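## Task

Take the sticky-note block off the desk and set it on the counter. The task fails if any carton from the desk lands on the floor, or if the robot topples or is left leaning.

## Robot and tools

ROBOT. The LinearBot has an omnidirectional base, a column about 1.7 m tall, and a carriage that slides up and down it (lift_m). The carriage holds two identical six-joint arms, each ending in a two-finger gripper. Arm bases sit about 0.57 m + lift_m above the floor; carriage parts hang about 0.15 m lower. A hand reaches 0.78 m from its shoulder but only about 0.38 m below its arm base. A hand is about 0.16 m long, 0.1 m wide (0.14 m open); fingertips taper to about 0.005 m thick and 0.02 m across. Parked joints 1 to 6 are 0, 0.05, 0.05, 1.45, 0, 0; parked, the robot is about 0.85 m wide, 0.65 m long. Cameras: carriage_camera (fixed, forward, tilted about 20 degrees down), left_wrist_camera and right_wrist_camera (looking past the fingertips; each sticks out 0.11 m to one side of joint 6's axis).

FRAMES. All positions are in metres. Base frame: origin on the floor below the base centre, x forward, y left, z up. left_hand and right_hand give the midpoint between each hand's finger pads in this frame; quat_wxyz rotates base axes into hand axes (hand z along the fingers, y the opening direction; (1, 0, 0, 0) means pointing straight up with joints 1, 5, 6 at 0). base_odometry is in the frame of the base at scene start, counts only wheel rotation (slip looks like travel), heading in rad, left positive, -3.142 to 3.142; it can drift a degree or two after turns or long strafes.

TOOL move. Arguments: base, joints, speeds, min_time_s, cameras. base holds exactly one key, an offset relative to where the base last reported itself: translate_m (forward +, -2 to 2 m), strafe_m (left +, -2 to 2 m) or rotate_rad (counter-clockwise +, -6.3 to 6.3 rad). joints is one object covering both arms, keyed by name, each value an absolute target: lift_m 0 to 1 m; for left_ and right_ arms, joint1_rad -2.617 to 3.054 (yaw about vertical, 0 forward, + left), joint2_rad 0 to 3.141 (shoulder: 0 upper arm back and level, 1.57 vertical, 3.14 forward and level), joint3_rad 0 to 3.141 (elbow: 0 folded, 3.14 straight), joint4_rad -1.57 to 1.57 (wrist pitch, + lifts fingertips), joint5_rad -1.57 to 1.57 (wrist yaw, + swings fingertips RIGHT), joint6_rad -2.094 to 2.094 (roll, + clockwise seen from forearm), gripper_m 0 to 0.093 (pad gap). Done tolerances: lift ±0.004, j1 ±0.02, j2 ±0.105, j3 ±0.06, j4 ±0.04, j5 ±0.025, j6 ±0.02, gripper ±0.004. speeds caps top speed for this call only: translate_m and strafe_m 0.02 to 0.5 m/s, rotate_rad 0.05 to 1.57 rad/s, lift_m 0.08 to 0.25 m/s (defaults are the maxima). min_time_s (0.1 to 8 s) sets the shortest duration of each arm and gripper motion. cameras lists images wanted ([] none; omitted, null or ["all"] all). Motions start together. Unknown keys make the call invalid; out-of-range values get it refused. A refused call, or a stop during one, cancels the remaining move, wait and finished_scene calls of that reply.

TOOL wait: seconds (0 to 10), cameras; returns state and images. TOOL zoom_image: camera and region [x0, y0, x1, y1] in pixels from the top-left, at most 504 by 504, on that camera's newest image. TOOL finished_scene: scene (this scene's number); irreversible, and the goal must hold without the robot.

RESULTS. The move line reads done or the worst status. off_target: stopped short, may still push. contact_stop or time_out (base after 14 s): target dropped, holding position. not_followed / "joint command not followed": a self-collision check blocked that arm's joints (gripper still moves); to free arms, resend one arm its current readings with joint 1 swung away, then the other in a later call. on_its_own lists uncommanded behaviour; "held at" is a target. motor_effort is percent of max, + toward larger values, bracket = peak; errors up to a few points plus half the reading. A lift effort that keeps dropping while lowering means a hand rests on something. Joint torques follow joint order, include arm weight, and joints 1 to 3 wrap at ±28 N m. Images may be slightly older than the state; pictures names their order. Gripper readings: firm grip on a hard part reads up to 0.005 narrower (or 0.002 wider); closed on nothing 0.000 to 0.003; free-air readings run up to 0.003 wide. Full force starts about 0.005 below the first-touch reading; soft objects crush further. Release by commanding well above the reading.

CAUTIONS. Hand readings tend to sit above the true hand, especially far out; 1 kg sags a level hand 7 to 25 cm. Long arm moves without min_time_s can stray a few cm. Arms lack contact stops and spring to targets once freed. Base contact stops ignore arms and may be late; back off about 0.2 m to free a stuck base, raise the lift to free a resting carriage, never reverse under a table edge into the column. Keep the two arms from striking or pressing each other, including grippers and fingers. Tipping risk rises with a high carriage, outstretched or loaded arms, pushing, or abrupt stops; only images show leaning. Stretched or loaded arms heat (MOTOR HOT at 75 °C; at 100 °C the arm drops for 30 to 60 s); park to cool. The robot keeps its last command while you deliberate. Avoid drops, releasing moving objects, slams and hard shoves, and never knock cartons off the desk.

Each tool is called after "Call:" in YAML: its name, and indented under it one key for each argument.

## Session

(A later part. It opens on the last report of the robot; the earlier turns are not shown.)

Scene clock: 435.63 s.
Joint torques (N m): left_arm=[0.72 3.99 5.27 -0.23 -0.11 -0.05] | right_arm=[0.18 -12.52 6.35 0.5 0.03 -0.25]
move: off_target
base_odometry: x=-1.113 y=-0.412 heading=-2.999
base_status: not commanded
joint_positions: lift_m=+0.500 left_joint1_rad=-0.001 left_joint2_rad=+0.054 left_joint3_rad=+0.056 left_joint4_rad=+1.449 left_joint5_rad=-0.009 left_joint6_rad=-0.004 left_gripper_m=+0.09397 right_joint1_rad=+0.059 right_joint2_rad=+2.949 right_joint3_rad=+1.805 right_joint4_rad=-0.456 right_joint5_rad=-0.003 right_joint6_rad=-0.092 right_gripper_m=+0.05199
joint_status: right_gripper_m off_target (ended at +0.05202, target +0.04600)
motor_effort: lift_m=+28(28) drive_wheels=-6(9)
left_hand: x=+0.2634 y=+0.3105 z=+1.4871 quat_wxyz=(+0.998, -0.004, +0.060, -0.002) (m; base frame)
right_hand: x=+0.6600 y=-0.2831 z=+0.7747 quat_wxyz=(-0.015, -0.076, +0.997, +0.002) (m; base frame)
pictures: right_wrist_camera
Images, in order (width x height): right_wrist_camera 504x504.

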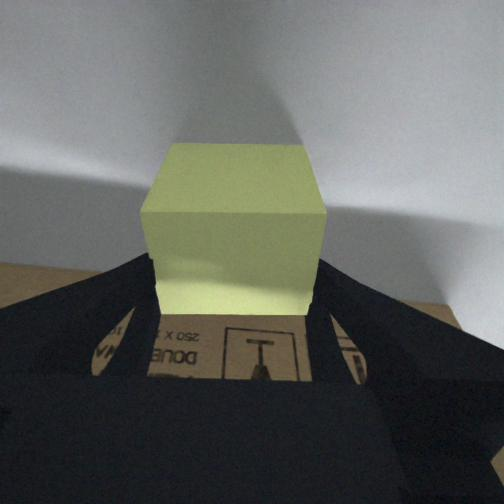

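Call:
move:
  joints: {"lift_m":0.75}
  speeds: {"lift_m":0.15}
  cameras: ["carriage_camera","right_wrist_camera"]

Call:
move:
  base: {"translate_m": -0.4}
  joints: {"right_joint1_rad":0,"right_joint2_rad":1.9,"right_joint3_rad":1.2,"right_joint4_rad":-0.87,"right_joint5_rad":0,"right_joint6_rad":0}
  min_time_s: 3
  cameras: ["carriage_camera","right_wrist_camera"]

Scene clock: 451.80 s.
Joint torques (N m): left_arm=[0.68 4.01 5.27 -0.23 -0.1 -0.04] | right_arm=[0.24 -14.13 5.76 0.4 0.05 -0.25]
move: done
base_odometry: x=-1.113 y=-0.412 heading=-2.999
base_status: not commanded
joint_positions: lift_m=+0.750 left_joint1_rad=-0.001 left_joint2_rad=+0.054 left_joint3_rad=+0.056 left_joint4_rad=+1.449 left_joint5_rad=-0.009 left_joint6_rad=-0.004 left_gripper_m=+0.09397 right_joint1_rad=+0.059 right_joint2_rad=+2.966 right_joint3_rad=+1.810 right_joint4_rad=-0.447 right_joint5_rad=-0.003 right_joint6_rad=-0.092 right_gripper_m=+0.05198
joint_status: all done
motor_effort: lift_m=+31(37) drive_wheels=-6(8)
left_hand: x=+0.2634 y=+0.3105 z=+1.7368 quat_wxyz=(+0.998, -0.004, +0.060, -0.002) (m; base frame)
right_hand: x=+0.6577 y=-0.2832 z=+1.0183 quat_wxyz=(-0.016, -0.076, +0.997, +0.002) (m; base frame)
pictures: carriage_camera, right_wrist_camera
Images, in order (width x height): carriage_camera 504x504, right_wrist_camera 504x504.

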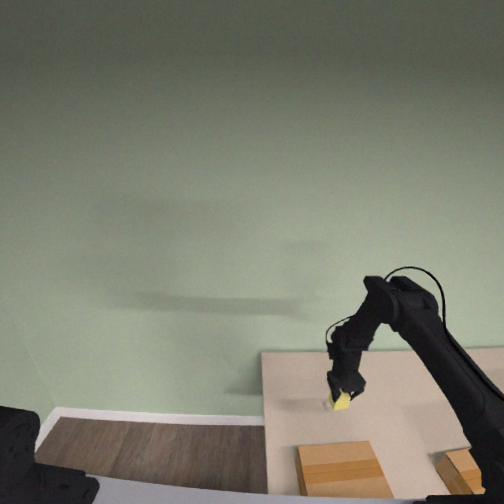

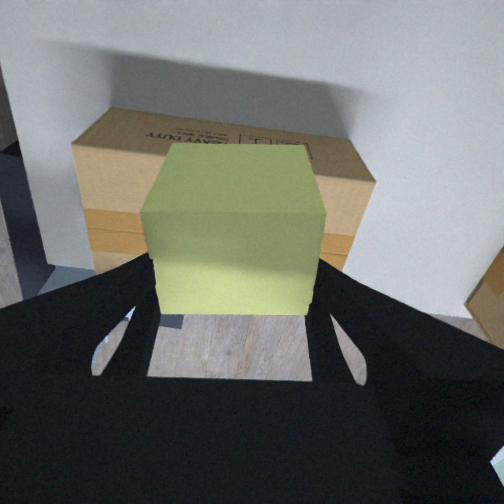

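Scene clock: 455.10 s.
Joint torques (N m): left_arm=[0.7 4.07 5.31 -0.22 -0.11 -0.05] | right_arm=[-0.7 -12.44 6.02 0.15 0.04 0.02]
move: done
base_odometry: x=-0.717 y=-0.355 heading=-2.998
base_status: done
joint_positions: lift_m=+0.750 left_joint1_rad=-0.001 left_joint2_rad=+0.054 left_joint3_rad=+0.056 left_joint4_rad=+1.449 left_joint5_rad=-0.009 left_joint6_rad=-0.004 left_gripper_m=+0.09397 right_joint1_rad=+0.008 right_joint2_rad=+1.935 right_joint3_rad=+1.203 right_joint4_rad=-0.853 right_joint5_rad=-0.003 right_joint6_rad=-0.014 right_gripper_m=+0.05198
joint_status: all done
motor_effort: lift_m=+31(31) drive_wheels=-4(15)
left_hand: x=+0.2634 y=+0.3105 z=+1.7368 quat_wxyz=(+0.998, -0.004, +0.060, -0.002) (m; base frame)
right_hand: x=+0.5658 y=-0.3060 z=+1.2997 quat_wxyz=(-0.007, -0.011, +1.000, +0.001) (m; base frame)
pictures: carriage_camera, right_wrist_camera
Images, in order (width x height): carriage_camera 504x504, right_wrist_camera 504x504.

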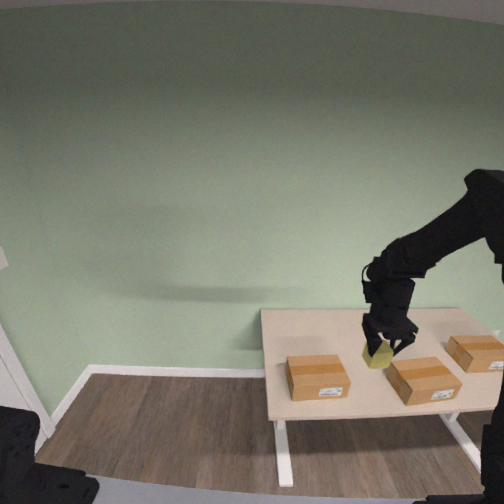

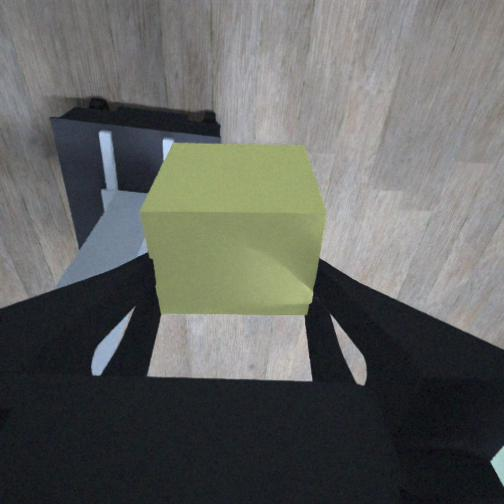

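Call:
move:
  base: {"rotate_rad": 2.998}
  joints: {"lift_m":0.75}
  cameras: ["carriage_camera","right_wrist_camera"]

Scene clock: 484.87 s.
Joint torques (N m): left_arm=[0.79 3.97 5.29 -0.22 -0.11 -0.05] | right_arm=[0.25 -12.38 6.15 0.16 0.03 0]
move: done
base_odometry: x=-0.717 y=-0.356 heading=-0.001
base_status: done
joint_positions: lift_m=+0.750 left_joint1_rad=-0.001 left_joint2_rad=+0.054 left_joint3_rad=+0.056 left_joint4_rad=+1.449 left_joint5_rad=-0.008 left_joint6_rad=-0.004 left_gripper_m=+0.09399 right_joint1_rad=-0.003 right_joint2_rad=+1.934 right_joint3_rad=+1.202 right_joint4_rad=-0.856 right_joint5_rad=-0.002 right_joint6_rad=-0.012 right_gripper_m=+0.05189
joint_status: all done
motor_effort: lift_m=+31(31) drive_wheels=+8(19)
left_hand: x=+0.2635 y=+0.3104 z=+1.7368 quat_wxyz=(+0.998, -0.004, +0.060, -0.002) (m; base frame)
right_hand: x=+0.5647 y=-0.3096 z=+1.2996 quat_wxyz=(-0.009, -0.005, +1.000, +0.001) (m; base frame)
pictures: carriage_camera, right_wrist_camera
Images, in order (width x height): carriage_camera 504x504, right_wrist_camera 504x504.

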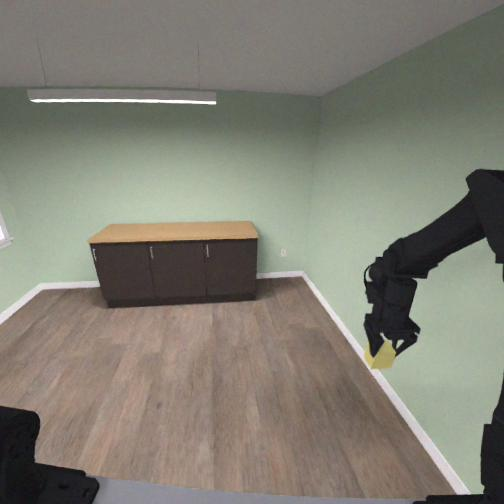

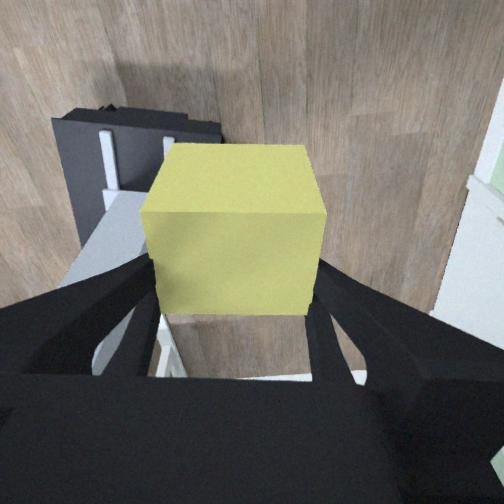

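Call:
move:
  base: {"translate_m": 1.8}
  cameras: []

Call:
move:
  base: {"strafe_m": 0.7}
  cameras: ["carriage_camera","right_wrist_camera"]

Scene clock: 497.80 s.
Joint torques (N m): left_arm=[0.66 3.93 5.34 -0.23 -0.11 -0.05] | right_arm=[0.18 -12.21 6.15 0.24 0.03 0]
move: done
base_odometry: x=+1.083 y=-0.354 heading=+0.000
base_status: done
joint_positions: lift_m=+0.750 left_joint1_rad=-0.001 left_joint2_rad=+0.054 left_joint3_rad=+0.056 left_joint4_rad=+1.449 left_joint5_rad=-0.008 left_joint6_rad=-0.004 left_gripper_m=+0.09399 right_joint1_rad=-0.003 right_joint2_rad=+1.932 right_joint3_rad=+1.202 right_joint4_rad=-0.862 right_joint5_rad=-0.002 right_joint6_rad=-0.012 right_gripper_m=+0.05189
joint_status: not commanded
motor_effort: lift_m=+31(31) drive_wheels=-11(23)
left_hand: x=+0.2635 y=+0.3104 z=+1.7368 quat_wxyz=(+0.998, -0.004, +0.060, -0.002) (m; base frame)
right_hand: x=+0.5635 y=-0.3096 z=+1.3002 quat_wxyz=(-0.011, -0.005, +1.000, +0.001) (m; base frame)
pictures: none
No camera images: "cameras" was empty.

Scene clock: 501.43 s.
Joint torques (N m): left_arm=[0.76 3.99 5.27 -0.24 -0.1 -0.05] | right_arm=[-0.25 -12.12 6.16 0.23 0.03 0]
move: done
base_odometry: x=+1.083 y=+0.346 heading=+0.000
base_status: done
joint_positions: lift_m=+0.750 left_joint1_rad=-0.001 left_joint2_rad=+0.054 left_joint3_rad=+0.056 left_joint4_rad=+1.449 left_joint5_rad=-0.008 left_joint6_rad=-0.004 left_gripper_m=+0.09399 right_joint1_rad=+0.002 right_joint2_rad=+1.932 right_joint3_rad=+1.202 right_joint4_rad=-0.862 right_joint5_rad=-0.002 right_joint6_rad=-0.012 right_gripper_m=+0.05189
joint_status: not commanded
motor_effort: lift_m=+31(31) drive_wheels=-5(11)
left_hand: x=+0.2633 y=+0.3104 z=+1.7368 quat_wxyz=(+0.998, -0.004, +0.060, -0.002) (m; base frame)
right_hand: x=+0.5633 y=-0.3079 z=+1.3003 quat_wxyz=(-0.011, -0.007, +1.000, +0.001) (m; base frame)
pictures: carriage_camera, right_wrist_camera
Images, in order (width x height): carriage_camera 504x504, right_wrist_camera 504x504.

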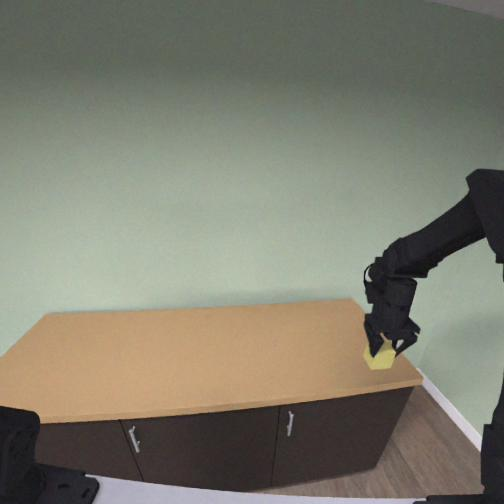

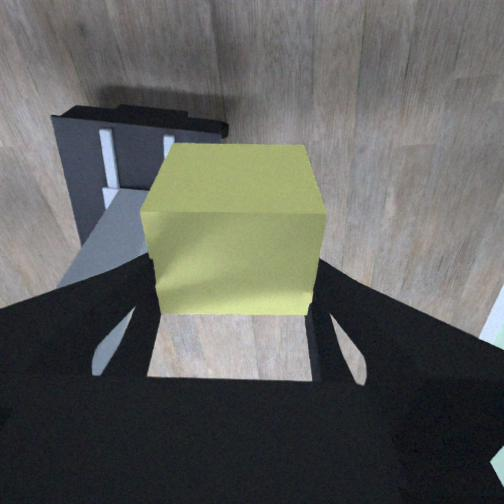

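Call:
move:
  base: {"translate_m": 0.27}
  speeds: {"translate_m": 0.15}
  joints: {"right_joint1_rad":0,"right_joint2_rad":2.956,"right_joint3_rad":1.8226,"right_joint4_rad":-0.4374,"right_joint5_rad":0,"right_joint6_rad":0}
  min_time_s: 2.5
  cameras: ["carriage_camera","right_wrist_camera"]

Scene clock: 515.17 s.
Joint torques (N m): left_arm=[0.69 4.01 5.33 -0.24 -0.11 -0.05] | right_arm=[-0.23 -13.05 6.6 0.46 0.04 -0.01]
move: done
base_odometry: x=+1.353 y=+0.347 heading=+0.001
base_status: done
joint_positions: lift_m=+0.750 left_joint1_rad=-0.001 left_joint2_rad=+0.054 left_joint3_rad=+0.056 left_joint4_rad=+1.450 left_joint5_rad=-0.008 left_joint6_rad=-0.004 left_gripper_m=+0.09399 right_joint1_rad=+0.002 right_joint2_rad=+2.955 right_joint3_rad=+1.802 right_joint4_rad=-0.456 right_joint5_rad=-0.002 right_joint6_rad=-0.012 right_gripper_m=+0.05189
joint_status: all done
motor_effort: lift_m=+31(31) drive_wheels=-9(15)
left_hand: x=+0.2632 y=+0.3104 z=+1.7369 quat_wxyz=(+0.998, -0.004, +0.059, -0.002) (m; base frame)
right_hand: x=+0.6571 y=-0.3077 z=+1.0217 quat_wxyz=(-0.019, -0.007, +1.000, +0.001) (m; base frame)
pictures: carriage_camera, right_wrist_camera
Images, in order (width x height): carriage_camera 504x504, right_wrist_camera 504x504.

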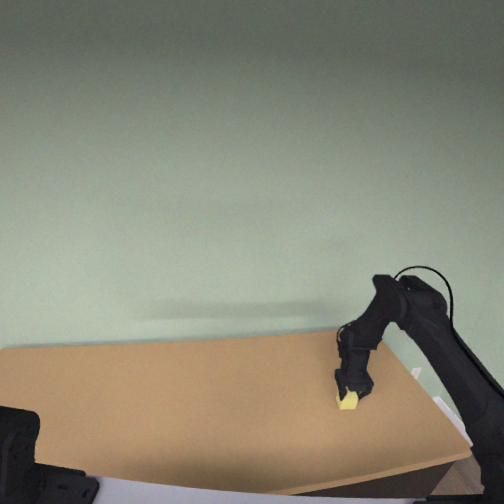

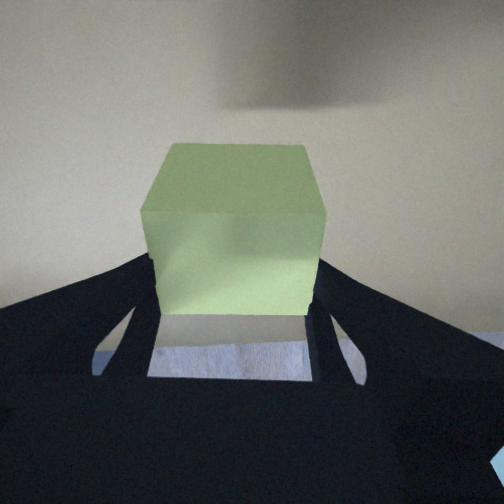

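Call:
move:
  joints: {"lift_m":0.68}
  speeds: {"lift_m":0.1}
  cameras: ["carriage_camera","right_wrist_camera"]

Call:
zoom_image:
  camera: "carriage_camera"
  region: [280, 330, 430, 480]

Scene clock: 529.17 s.
Joint torques (N m): left_arm=[0.69 3.99 5.26 -0.23 -0.11 -0.06] | right_arm=[-0.21 -11.19 5.18 0.89 0.04 0]
move: done
base_odometry: x=+1.353 y=+0.347 heading=+0.001
base_status: not commanded
joint_positions: lift_m=+0.680 left_joint1_rad=-0.001 left_joint2_rad=+0.054 left_joint3_rad=+0.056 left_joint4_rad=+1.450 left_joint5_rad=-0.008 left_joint6_rad=-0.004 left_gripper_m=+0.09399 right_joint1_rad=+0.002 right_joint2_rad=+2.935 right_joint3_rad=+1.818 right_joint4_rad=-0.494 right_joint5_rad=-0.002 right_joint6_rad=-0.012 right_gripper_m=+0.05189
joint_status: all done
motor_effort: lift_m=+25(27) drive_wheels=+6(9)
left_hand: x=+0.2630 y=+0.3104 z=+1.6674 quat_wxyz=(+0.998, -0.004, +0.059, -0.002) (m; base frame)
right_hand: x=+0.6628 y=-0.3076 z=+0.9632 quat_wxyz=(-0.020, -0.007, +1.000, +0.001) (m; base frame)
pictures: carriage_camera, right_wrist_camera
Images, in order (width x height): carriage_camera 504x504, right_wrist_camera 504x504.

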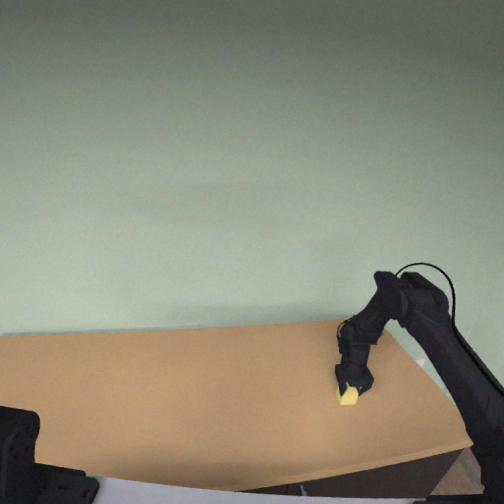

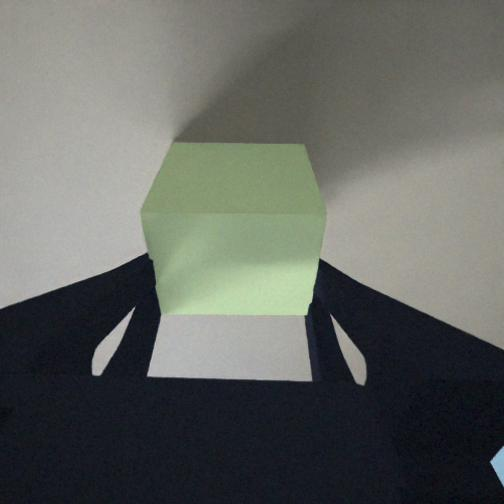

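Scaled by 3.360 from the camera's 504x504 image, which has a finer 720x720 frame.

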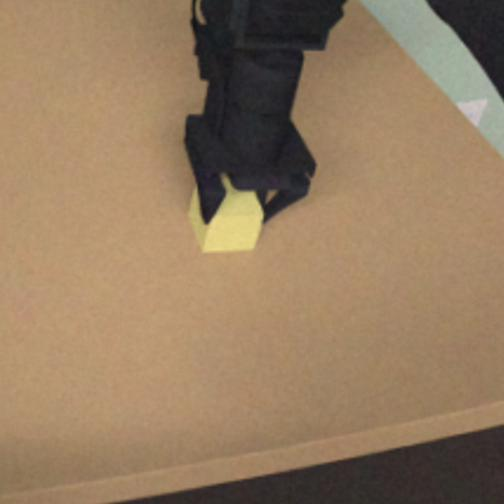

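Call:
move:
  joints: {"lift_m":0.69}
  speeds: {"lift_m":0.08}
  cameras: []

Call:
move:
  joints: {"right_gripper_m":0.085}
  min_time_s: 1.5
  cameras: ["right_wrist_camera"]

Call:
move:
  joints: {"lift_m":0.85}
  speeds: {"lift_m":0.15}
  cameras: ["carriage_camera","right_wrist_camera"]

Scene clock: 536.63 s.
Joint torques (N m): left_arm=[0.68 4.1 5.33 -0.22 -0.11 -0.05] | right_arm=[-0.2 -12.86 5.11 0.53 0.04 0]
move: done
base_odometry: x=+1.353 y=+0.347 heading=+0.001
base_status: not commanded
joint_positions: lift_m=+0.690 left_joint1_rad=-0.001 left_joint2_rad=+0.054 left_joint3_rad=+0.056 left_joint4_rad=+1.450 left_joint5_rad=-0.008 left_joint6_rad=-0.004 left_gripper_m=+0.09399 right_joint1_rad=+0.002 right_joint2_rad=+2.952 right_joint3_rad=+1.818 right_joint4_rad=-0.459 right_joint5_rad=-0.002 right_joint6_rad=-0.012 right_gripper_m=+0.05189
joint_status: all done
motor_effort: lift_m=+32(35) drive_wheels=-7(9)
left_hand: x=+0.2630 y=+0.3104 z=+1.6768 quat_wxyz=(+0.998, -0.004, +0.059, -0.002) (m; base frame)
right_hand: x=+0.6648 y=-0.3076 z=+0.9653 quat_wxyz=(-0.011, -0.007, +1.000, +0.001) (m; base frame)
pictures: none
No camera images: "cameras" was empty.

Scene clock: 538.43 s.
Joint torques (N m): left_arm=[0.68 3.99 5.3 -0.24 -0.1 -0.05] | right_arm=[-0.2 -12.85 5.11 0.51 0.04 0]
move: done
base_odometry: x=+1.353 y=+0.347 heading=+0.001
base_status: not commanded
joint_positions: lift_m=+0.690 left_joint1_rad=-0.001 left_joint2_rad=+0.054 left_joint3_rad=+0.056 left_joint4_rad=+1.450 left_joint5_rad=-0.008 left_joint6_rad=-0.004 left_gripper_m=+0.09399 right_joint1_rad=+0.002 right_joint2_rad=+2.952 right_joint3_rad=+1.818 right_joint4_rad=-0.456 right_joint5_rad=-0.002 right_joint6_rad=-0.012 right_gripper_m=+0.08493
joint_status: all done
motor_effort: lift_m=+32(32) drive_wheels=-5(9)
left_hand: x=+0.2630 y=+0.3104 z=+1.6768 quat_wxyz=(+0.998, -0.004, +0.059, -0.002) (m; base frame)
right_hand: x=+0.6655 y=-0.3076 z=+0.9653 quat_wxyz=(-0.009, -0.007, +1.000, +0.001) (m; base frame)
pictures: right_wrist_camera
Images, in order (width x height): right_wrist_camera 504x504.

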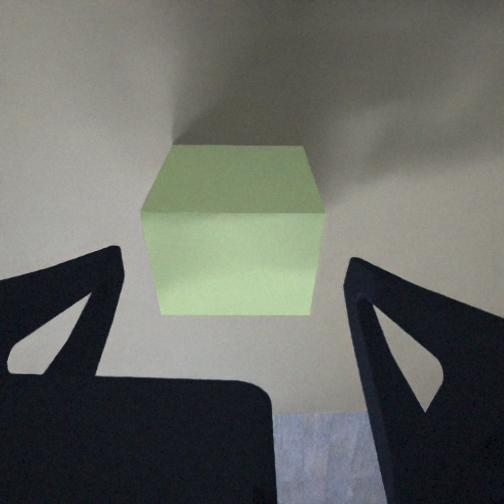

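Scene clock: 539.93 s.
Joint torques (N m): left_arm=[0.7 4.04 5.3 -0.25 -0.11 -0.05] | right_arm=[-0.21 -13.85 5.14 0.42 0.04 -0.01]
move: done
base_odometry: x=+1.353 y=+0.347 heading=+0.001
base_status: not commanded
joint_positions: lift_m=+0.850 left_joint1_rad=-0.001 left_joint2_rad=+0.054 left_joint3_rad=+0.056 left_joint4_rad=+1.450 left_joint5_rad=-0.008 left_joint6_rad=-0.004 left_gripper_m=+0.09399 right_joint1_rad=+0.002 right_joint2_rad=+2.962 right_joint3_rad=+1.818 right_joint4_rad=-0.448 right_joint5_rad=-0.002 right_joint6_rad=-0.012 right_gripper_m=+0.08493
joint_status: all done
motor_effort: lift_m=+31(37) drive_wheels=+4(8)
left_hand: x=+0.2630 y=+0.3104 z=+1.8369 quat_wxyz=(+0.998, -0.004, +0.059, -0.002) (m; base frame)
right_hand: x=+0.6632 y=-0.3076 z=+1.1209 quat_wxyz=(-0.011, -0.007, +1.000, +0.001) (m; base frame)
pictures: carriage_camera, right_wrist_camera
Images, in order (width x height): carriage_camera 504x504, right_wrist_camera 504x504.

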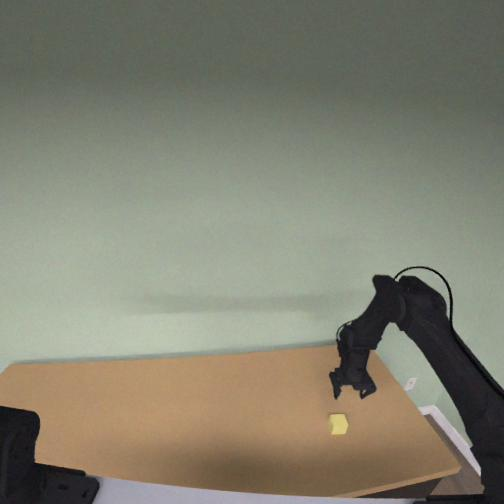

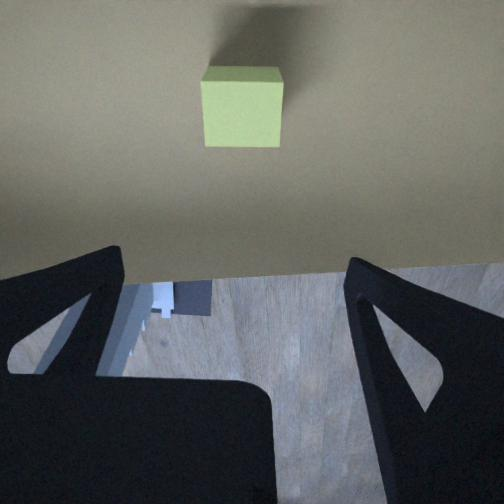

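Call:
move:
  joints: {"right_joint1_rad":0,"right_joint2_rad":0.05,"right_joint3_rad":0.05,"right_joint4_rad":1.45,"right_joint6_rad":0}
  cameras: []

Call:
move:
  base: {"strafe_m": -0.6}
  joints: {"lift_m":0.7}
  cameras: ["carriage_camera"]

Call:
move:
  joints: {"left_joint1_rad":0,"left_joint2_rad":2.3311,"left_joint3_rad":1.6509,"left_joint4_rad":-0.8906,"left_joint5_rad":0,"left_joint6_rad":0}
  min_time_s: 2
  cameras: ["carriage_camera","left_wrist_camera"]

Scene clock: 576.20 s.
Joint torques (N m): left_arm=[0.69 4.04 5.3 -0.23 -0.1 -0.04] | right_arm=[-0.18 3.7 5.97 0.11 0.03 -0.01]
move: done
base_odometry: x=+1.353 y=+0.347 heading=+0.001
base_status: not commanded
joint_positions: lift_m=+0.850 left_joint1_rad=-0.001 left_joint2_rad=+0.054 left_joint3_rad=+0.056 left_joint4_rad=+1.450 left_joint5_rad=-0.008 left_joint6_rad=-0.004 left_gripper_m=+0.09399 right_joint1_rad=+0.002 right_joint2_rad=+0.053 right_joint3_rad=+0.055 right_joint4_rad=+1.431 right_joint5_rad=-0.002 right_joint6_rad=-0.012 right_gripper_m=+0.08493
joint_status: all done
motor_effort: lift_m=+31(31) drive_wheels=+4(9)
left_hand: x=+0.2630 y=+0.3104 z=+1.8369 quat_wxyz=(+0.998, -0.004, +0.059, -0.002) (m; base frame)
right_hand: x=+0.2679 y=-0.3085 z=+1.8360 quat_wxyz=(+0.998, -0.002, +0.069, -0.005) (m; base frame)
pictures: none
No camera images: "cameras" was empty.

Scene clock: 579.60 s.
Joint torques (N m): left_arm=[0.66 4.05 5.34 -0.25 -0.11 -0.05] | right_arm=[-0.21 3.95 6.69 0.08 0.03 0]
move: done
base_odometry: x=+1.354 y=-0.254 heading=+0.001
base_status: done
joint_positions: lift_m=+0.700 left_joint1_rad=-0.001 left_joint2_rad=+0.054 left_joint3_rad=+0.056 left_joint4_rad=+1.450 left_joint5_rad=-0.008 left_joint6_rad=-0.004 left_gripper_m=+0.09399 right_joint1_rad=+0.002 right_joint2_rad=+0.051 right_joint3_rad=+0.048 right_joint4_rad=+1.435 right_joint5_rad=-0.002 right_joint6_rad=-0.012 right_gripper_m=+0.08493
joint_status: all done
motor_effort: lift_m=+27(29) drive_wheels=-4(12)
left_hand: x=+0.2632 y=+0.3104 z=+1.6871 quat_wxyz=(+0.998, -0.004, +0.059, -0.002) (m; base frame)
right_hand: x=+0.2682 y=-0.3086 z=+1.6845 quat_wxyz=(+0.998, -0.002, +0.069, -0.005) (m; base frame)
pictures: carriage_camera
Images, in order (width x height): carriage_camera 504x504.

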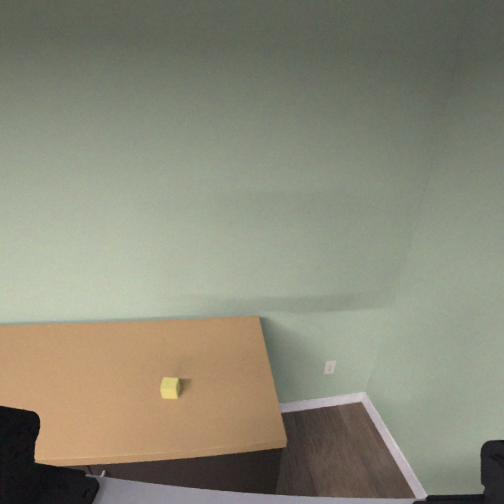

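Scene clock: 582.07 s.
Joint torques (N m): left_arm=[0.68 -13.19 8.47 0.42 -0.05 -0.01] | right_arm=[-0.25 3.95 6.68 0.07 0.03 0]
move: done
base_odometry: x=+1.354 y=-0.253 heading=+0.001
base_status: not commanded
joint_positions: lift_m=+0.700 left_joint1_rad=-0.001 left_joint2_rad=+2.316 left_joint3_rad=+1.630 left_joint4_rad=-0.874 left_joint5_rad=-0.007 left_joint6_rad=-0.004 left_gripper_m=+0.09399 right_joint1_rad=+0.002 right_joint2_rad=+0.051 right_joint3_rad=+0.048 right_joint4_rad=+1.435 right_joint5_rad=-0.002 right_joint6_rad=-0.012 right_gripper_m=+0.08493
joint_status: all done
motor_effort: lift_m=+28(28) drive_wheels=+1(6)
left_hand: x=+0.6620 y=+0.3098 z=+1.2078 quat_wxyz=(+0.006, -0.001, +1.000, +0.003) (m; base frame)
right_hand: x=+0.2680 y=-0.3086 z=+1.6846 quat_wxyz=(+0.998, -0.002, +0.069, -0.005) (m; base frame)
pictures: carriage_camera, left_wrist_camera
Images, in order (width x height): carriage_camera 504x504, left_wrist_camera 504x504.

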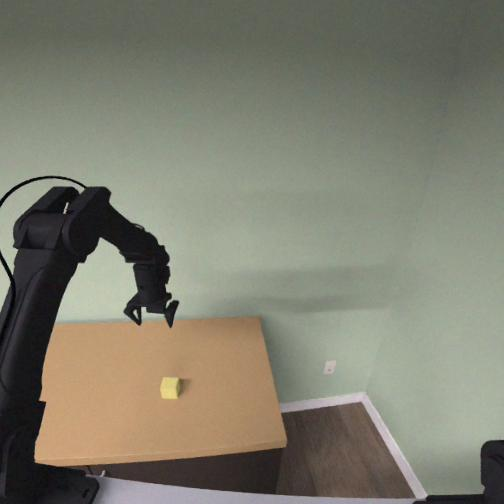

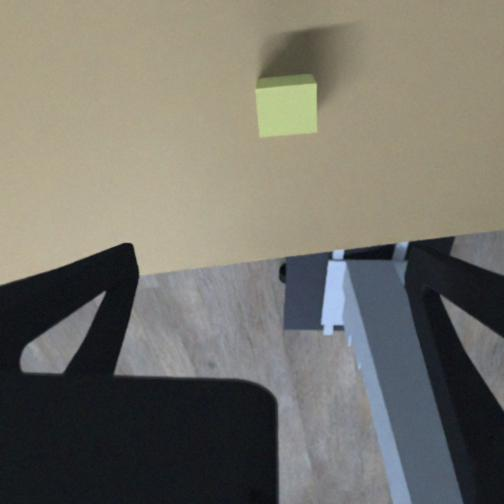

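Call:
move:
  joints: {"left_joint1_rad":0,"left_joint2_rad":2.6496,"left_joint3_rad":1.6592,"left_joint4_rad":-0.5804,"left_joint5_rad":0,"left_joint6_rad":0}
  min_time_s: 2
  cameras: ["carriage_camera","left_wrist_camera"]

Scene clock: 617.07 s.
Joint torques (N m): left_arm=[0.66 -13.49 7.54 0.66 -0.04 0] | right_arm=[-0.25 3.97 6.69 0.09 0.02 -0.01]
move: done
base_odometry: x=+1.354 y=-0.253 heading=+0.001
base_status: not commanded
joint_positions: lift_m=+0.700 left_joint1_rad=-0.001 left_joint2_rad=+2.628 left_joint3_rad=+1.637 left_joint4_rad=-0.593 left_joint5_rad=-0.007 left_joint6_rad=-0.004 left_gripper_m=+0.09399 right_joint1_rad=+0.002 right_joint2_rad=+0.051 right_joint3_rad=+0.048 right_joint4_rad=+1.435 right_joint5_rad=-0.002 right_joint6_rad=-0.012 right_gripper_m=+0.08493
joint_status: all done
motor_effort: lift_m=+28(28) drive_wheels=+1(3)
left_hand: x=+0.6638 y=+0.3098 z=+1.0799 quat_wxyz=(-0.007, -0.001, +1.000, +0.003) (m; base frame)
right_hand: x=+0.2680 y=-0.3086 z=+1.6846 quat_wxyz=(+0.998, -0.002, +0.069, -0.005) (m; base frame)
pictures: carriage_camera, left_wrist_camera
Images, in order (width x height): carriage_camera 504x504, left_wrist_camera 504x504.

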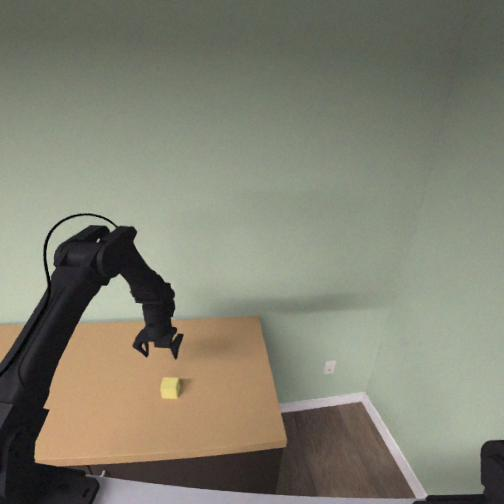

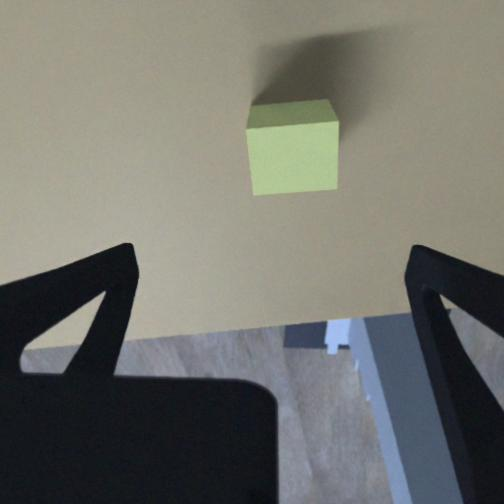

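Call:
move:
  joints: {"left_joint1_rad":-0.043,"left_joint2_rad":2.6496,"left_joint3_rad":1.6592,"left_joint4_rad":-0.5804,"left_joint5_rad":0,"left_joint6_rad":-0.139}
  min_time_s: 1
  cameras: ["left_wrist_camera"]

Call:
move:
  joints: {"left_joint1_rad":-0.043,"left_joint2_rad":2.956,"left_joint3_rad":1.8226,"left_joint4_rad":-0.4374,"left_joint5_rad":0,"left_joint6_rad":-0.139}
  min_time_s: 2
  cameras: ["left_wrist_camera"]

Scene clock: 629.60 s.
Joint torques (N m): left_arm=[0.28 -13.55 7.5 0.68 -0.06 -0.13] | right_arm=[-0.23 3.96 6.69 0.07 0.03 0]
move: done
base_odometry: x=+1.354 y=-0.253 heading=+0.001
base_status: not commanded
joint_positions: lift_m=+0.700 left_joint1_rad=-0.039 left_joint2_rad=+2.628 left_joint3_rad=+1.637 left_joint4_rad=-0.591 left_joint5_rad=-0.007 left_joint6_rad=-0.129 left_gripper_m=+0.09399 right_joint1_rad=+0.002 right_joint2_rad=+0.051 right_joint3_rad=+0.048 right_joint4_rad=+1.435 right_joint5_rad=-0.002 right_joint6_rad=-0.012 right_gripper_m=+0.08493
joint_status: all done
motor_effort: lift_m=+27(28) drive_wheels=+1(4)
left_hand: x=+0.6639 y=+0.2934 z=+1.0799 quat_wxyz=(-0.006, -0.045, +0.999, +0.004) (m; base frame)
right_hand: x=+0.2680 y=-0.3086 z=+1.6846 quat_wxyz=(+0.998, -0.002, +0.069, -0.005) (m; base frame)
pictures: left_wrist_camera
Images, in order (width x height): left_wrist_camera 504x504.

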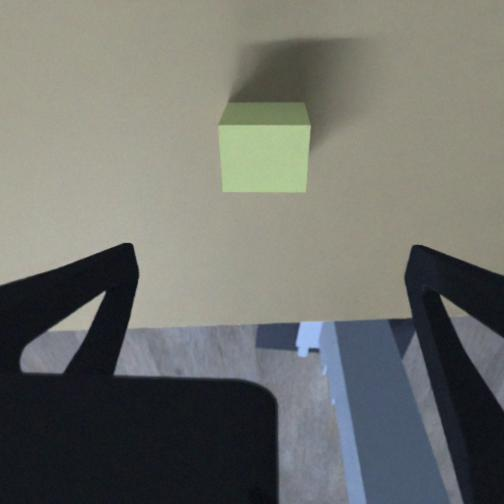

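Scene clock: 631.90 s.
Joint torques (N m): left_arm=[0.27 -13.96 6.3 0.71 -0.06 -0.15] | right_arm=[-0.24 3.93 6.65 0.07 0.02 0]
move: done
base_odometry: x=+1.354 y=-0.253 heading=+0.001
base_status: not commanded
joint_positions: lift_m=+0.700 left_joint1_rad=-0.039 left_joint2_rad=+2.934 left_joint3_rad=+1.806 left_joint4_rad=-0.450 left_joint5_rad=-0.007 left_joint6_rad=-0.130 left_gripper_m=+0.09399 right_joint1_rad=+0.002 right_joint2_rad=+0.051 right_joint3_rad=+0.048 right_joint4_rad=+1.435 right_joint5_rad=-0.002 right_joint6_rad=-0.012 right_gripper_m=+0.08493
joint_status: all done
motor_effort: lift_m=+27(28) drive_wheels=+1(4)
left_hand: x=+0.6684 y=+0.2933 z=+0.9812 quat_wxyz=(-0.003, -0.046, +0.999, +0.004) (m; base frame)
right_hand: x=+0.2680 y=-0.3086 z=+1.6846 quat_wxyz=(+0.998, -0.002, +0.069, -0.005) (m; base frame)
pictures: left_wrist_camera
Images, in order (width x height): left_wrist_camera 504x504.

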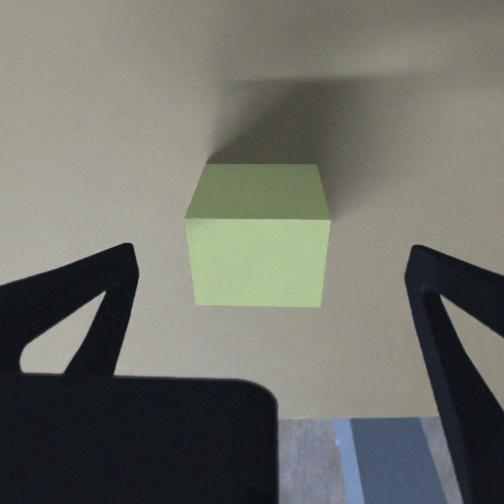

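Call:
move:
  joints: {"lift_m":0.95}
  cameras: ["left_wrist_camera"]

Call:
move:
  joints: {"left_joint1_rad":0,"left_joint2_rad":0.05,"left_joint3_rad":0.05,"left_joint4_rad":1.45,"left_joint6_rad":0}
  cameras: ["carriage_camera"]

Scene clock: 660.63 s.
Joint torques (N m): left_arm=[0.25 -15.69 5.65 0.59 -0.07 -0.14] | right_arm=[-0.24 4.03 6.68 0.06 0.03 -0.01]
move: done
base_odometry: x=+1.354 y=-0.253 heading=+0.001
base_status: not commanded
joint_positions: lift_m=+0.950 left_joint1_rad=-0.039 left_joint2_rad=+2.951 left_joint3_rad=+1.811 left_joint4_rad=-0.442 left_joint5_rad=-0.007 left_joint6_rad=-0.131 left_gripper_m=+0.09399 right_joint1_rad=+0.002 right_joint2_rad=+0.050 right_joint3_rad=+0.048 right_joint4_rad=+1.436 right_joint5_rad=-0.002 right_joint6_rad=-0.012 right_gripper_m=+0.08493
joint_status: all done
motor_effort: lift_m=+31(37) drive_wheels=+0(3)
left_hand: x=+0.6662 y=+0.2934 z=+1.2247 quat_wxyz=(-0.005, -0.046, +0.999, +0.004) (m; base frame)
right_hand: x=+0.2677 y=-0.3086 z=+1.9343 quat_wxyz=(+0.998, -0.002, +0.068, -0.005) (m; base frame)
pictures: left_wrist_camera
Images, in order (width x height): left_wrist_camera 504x504.

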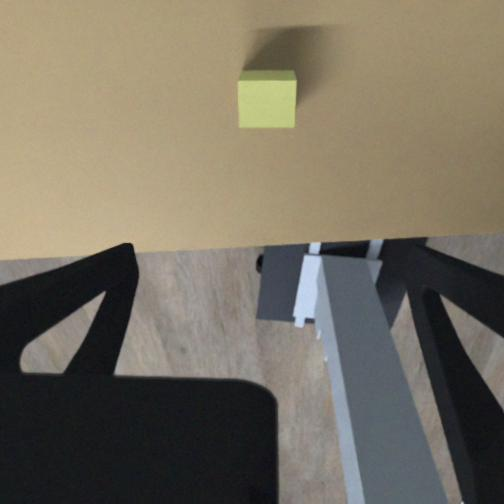

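Scene clock: 663.00 s.
Joint torques (N m): left_arm=[1.09 3.44 4.63 -0.03 -0.05 0.07] | right_arm=[-0.24 4.03 6.72 0.04 0.02 0]
move: done
base_odometry: x=+1.354 y=-0.253 heading=+0.001
base_status: not commanded
joint_positions: lift_m=+0.950 left_joint1_rad=-0.005 left_joint2_rad=+0.059 left_joint3_rad=+0.063 left_joint4_rad=+1.435 left_joint5_rad=-0.005 left_joint6_rad=-0.009 left_gripper_m=+0.09399 right_joint1_rad=+0.002 right_joint2_rad=+0.050 right_joint3_rad=+0.048 right_joint4_rad=+1.437 right_joint5_rad=-0.002 right_joint6_rad=-0.012 right_gripper_m=+0.08493
joint_status: all done
motor_effort: lift_m=+31(31) drive_wheels=+0(6)
left_hand: x=+0.2661 y=+0.3097 z=+1.9383 quat_wxyz=(+0.998, -0.003, +0.065, -0.007) (m; base frame)
right_hand: x=+0.2674 y=-0.3086 z=+1.9343 quat_wxyz=(+0.998, -0.002, +0.068, -0.005) (m; base frame)
pictures: carriage_camera
Images, in order (width x height): carriage_camera 504x504.

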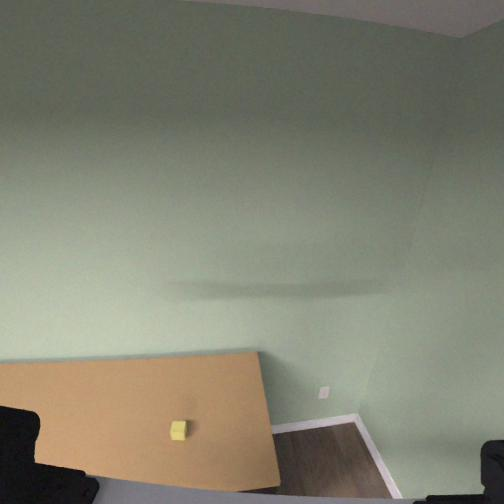

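Call:
finished_scene:
  scene: 1

The scene is finished: the task was done.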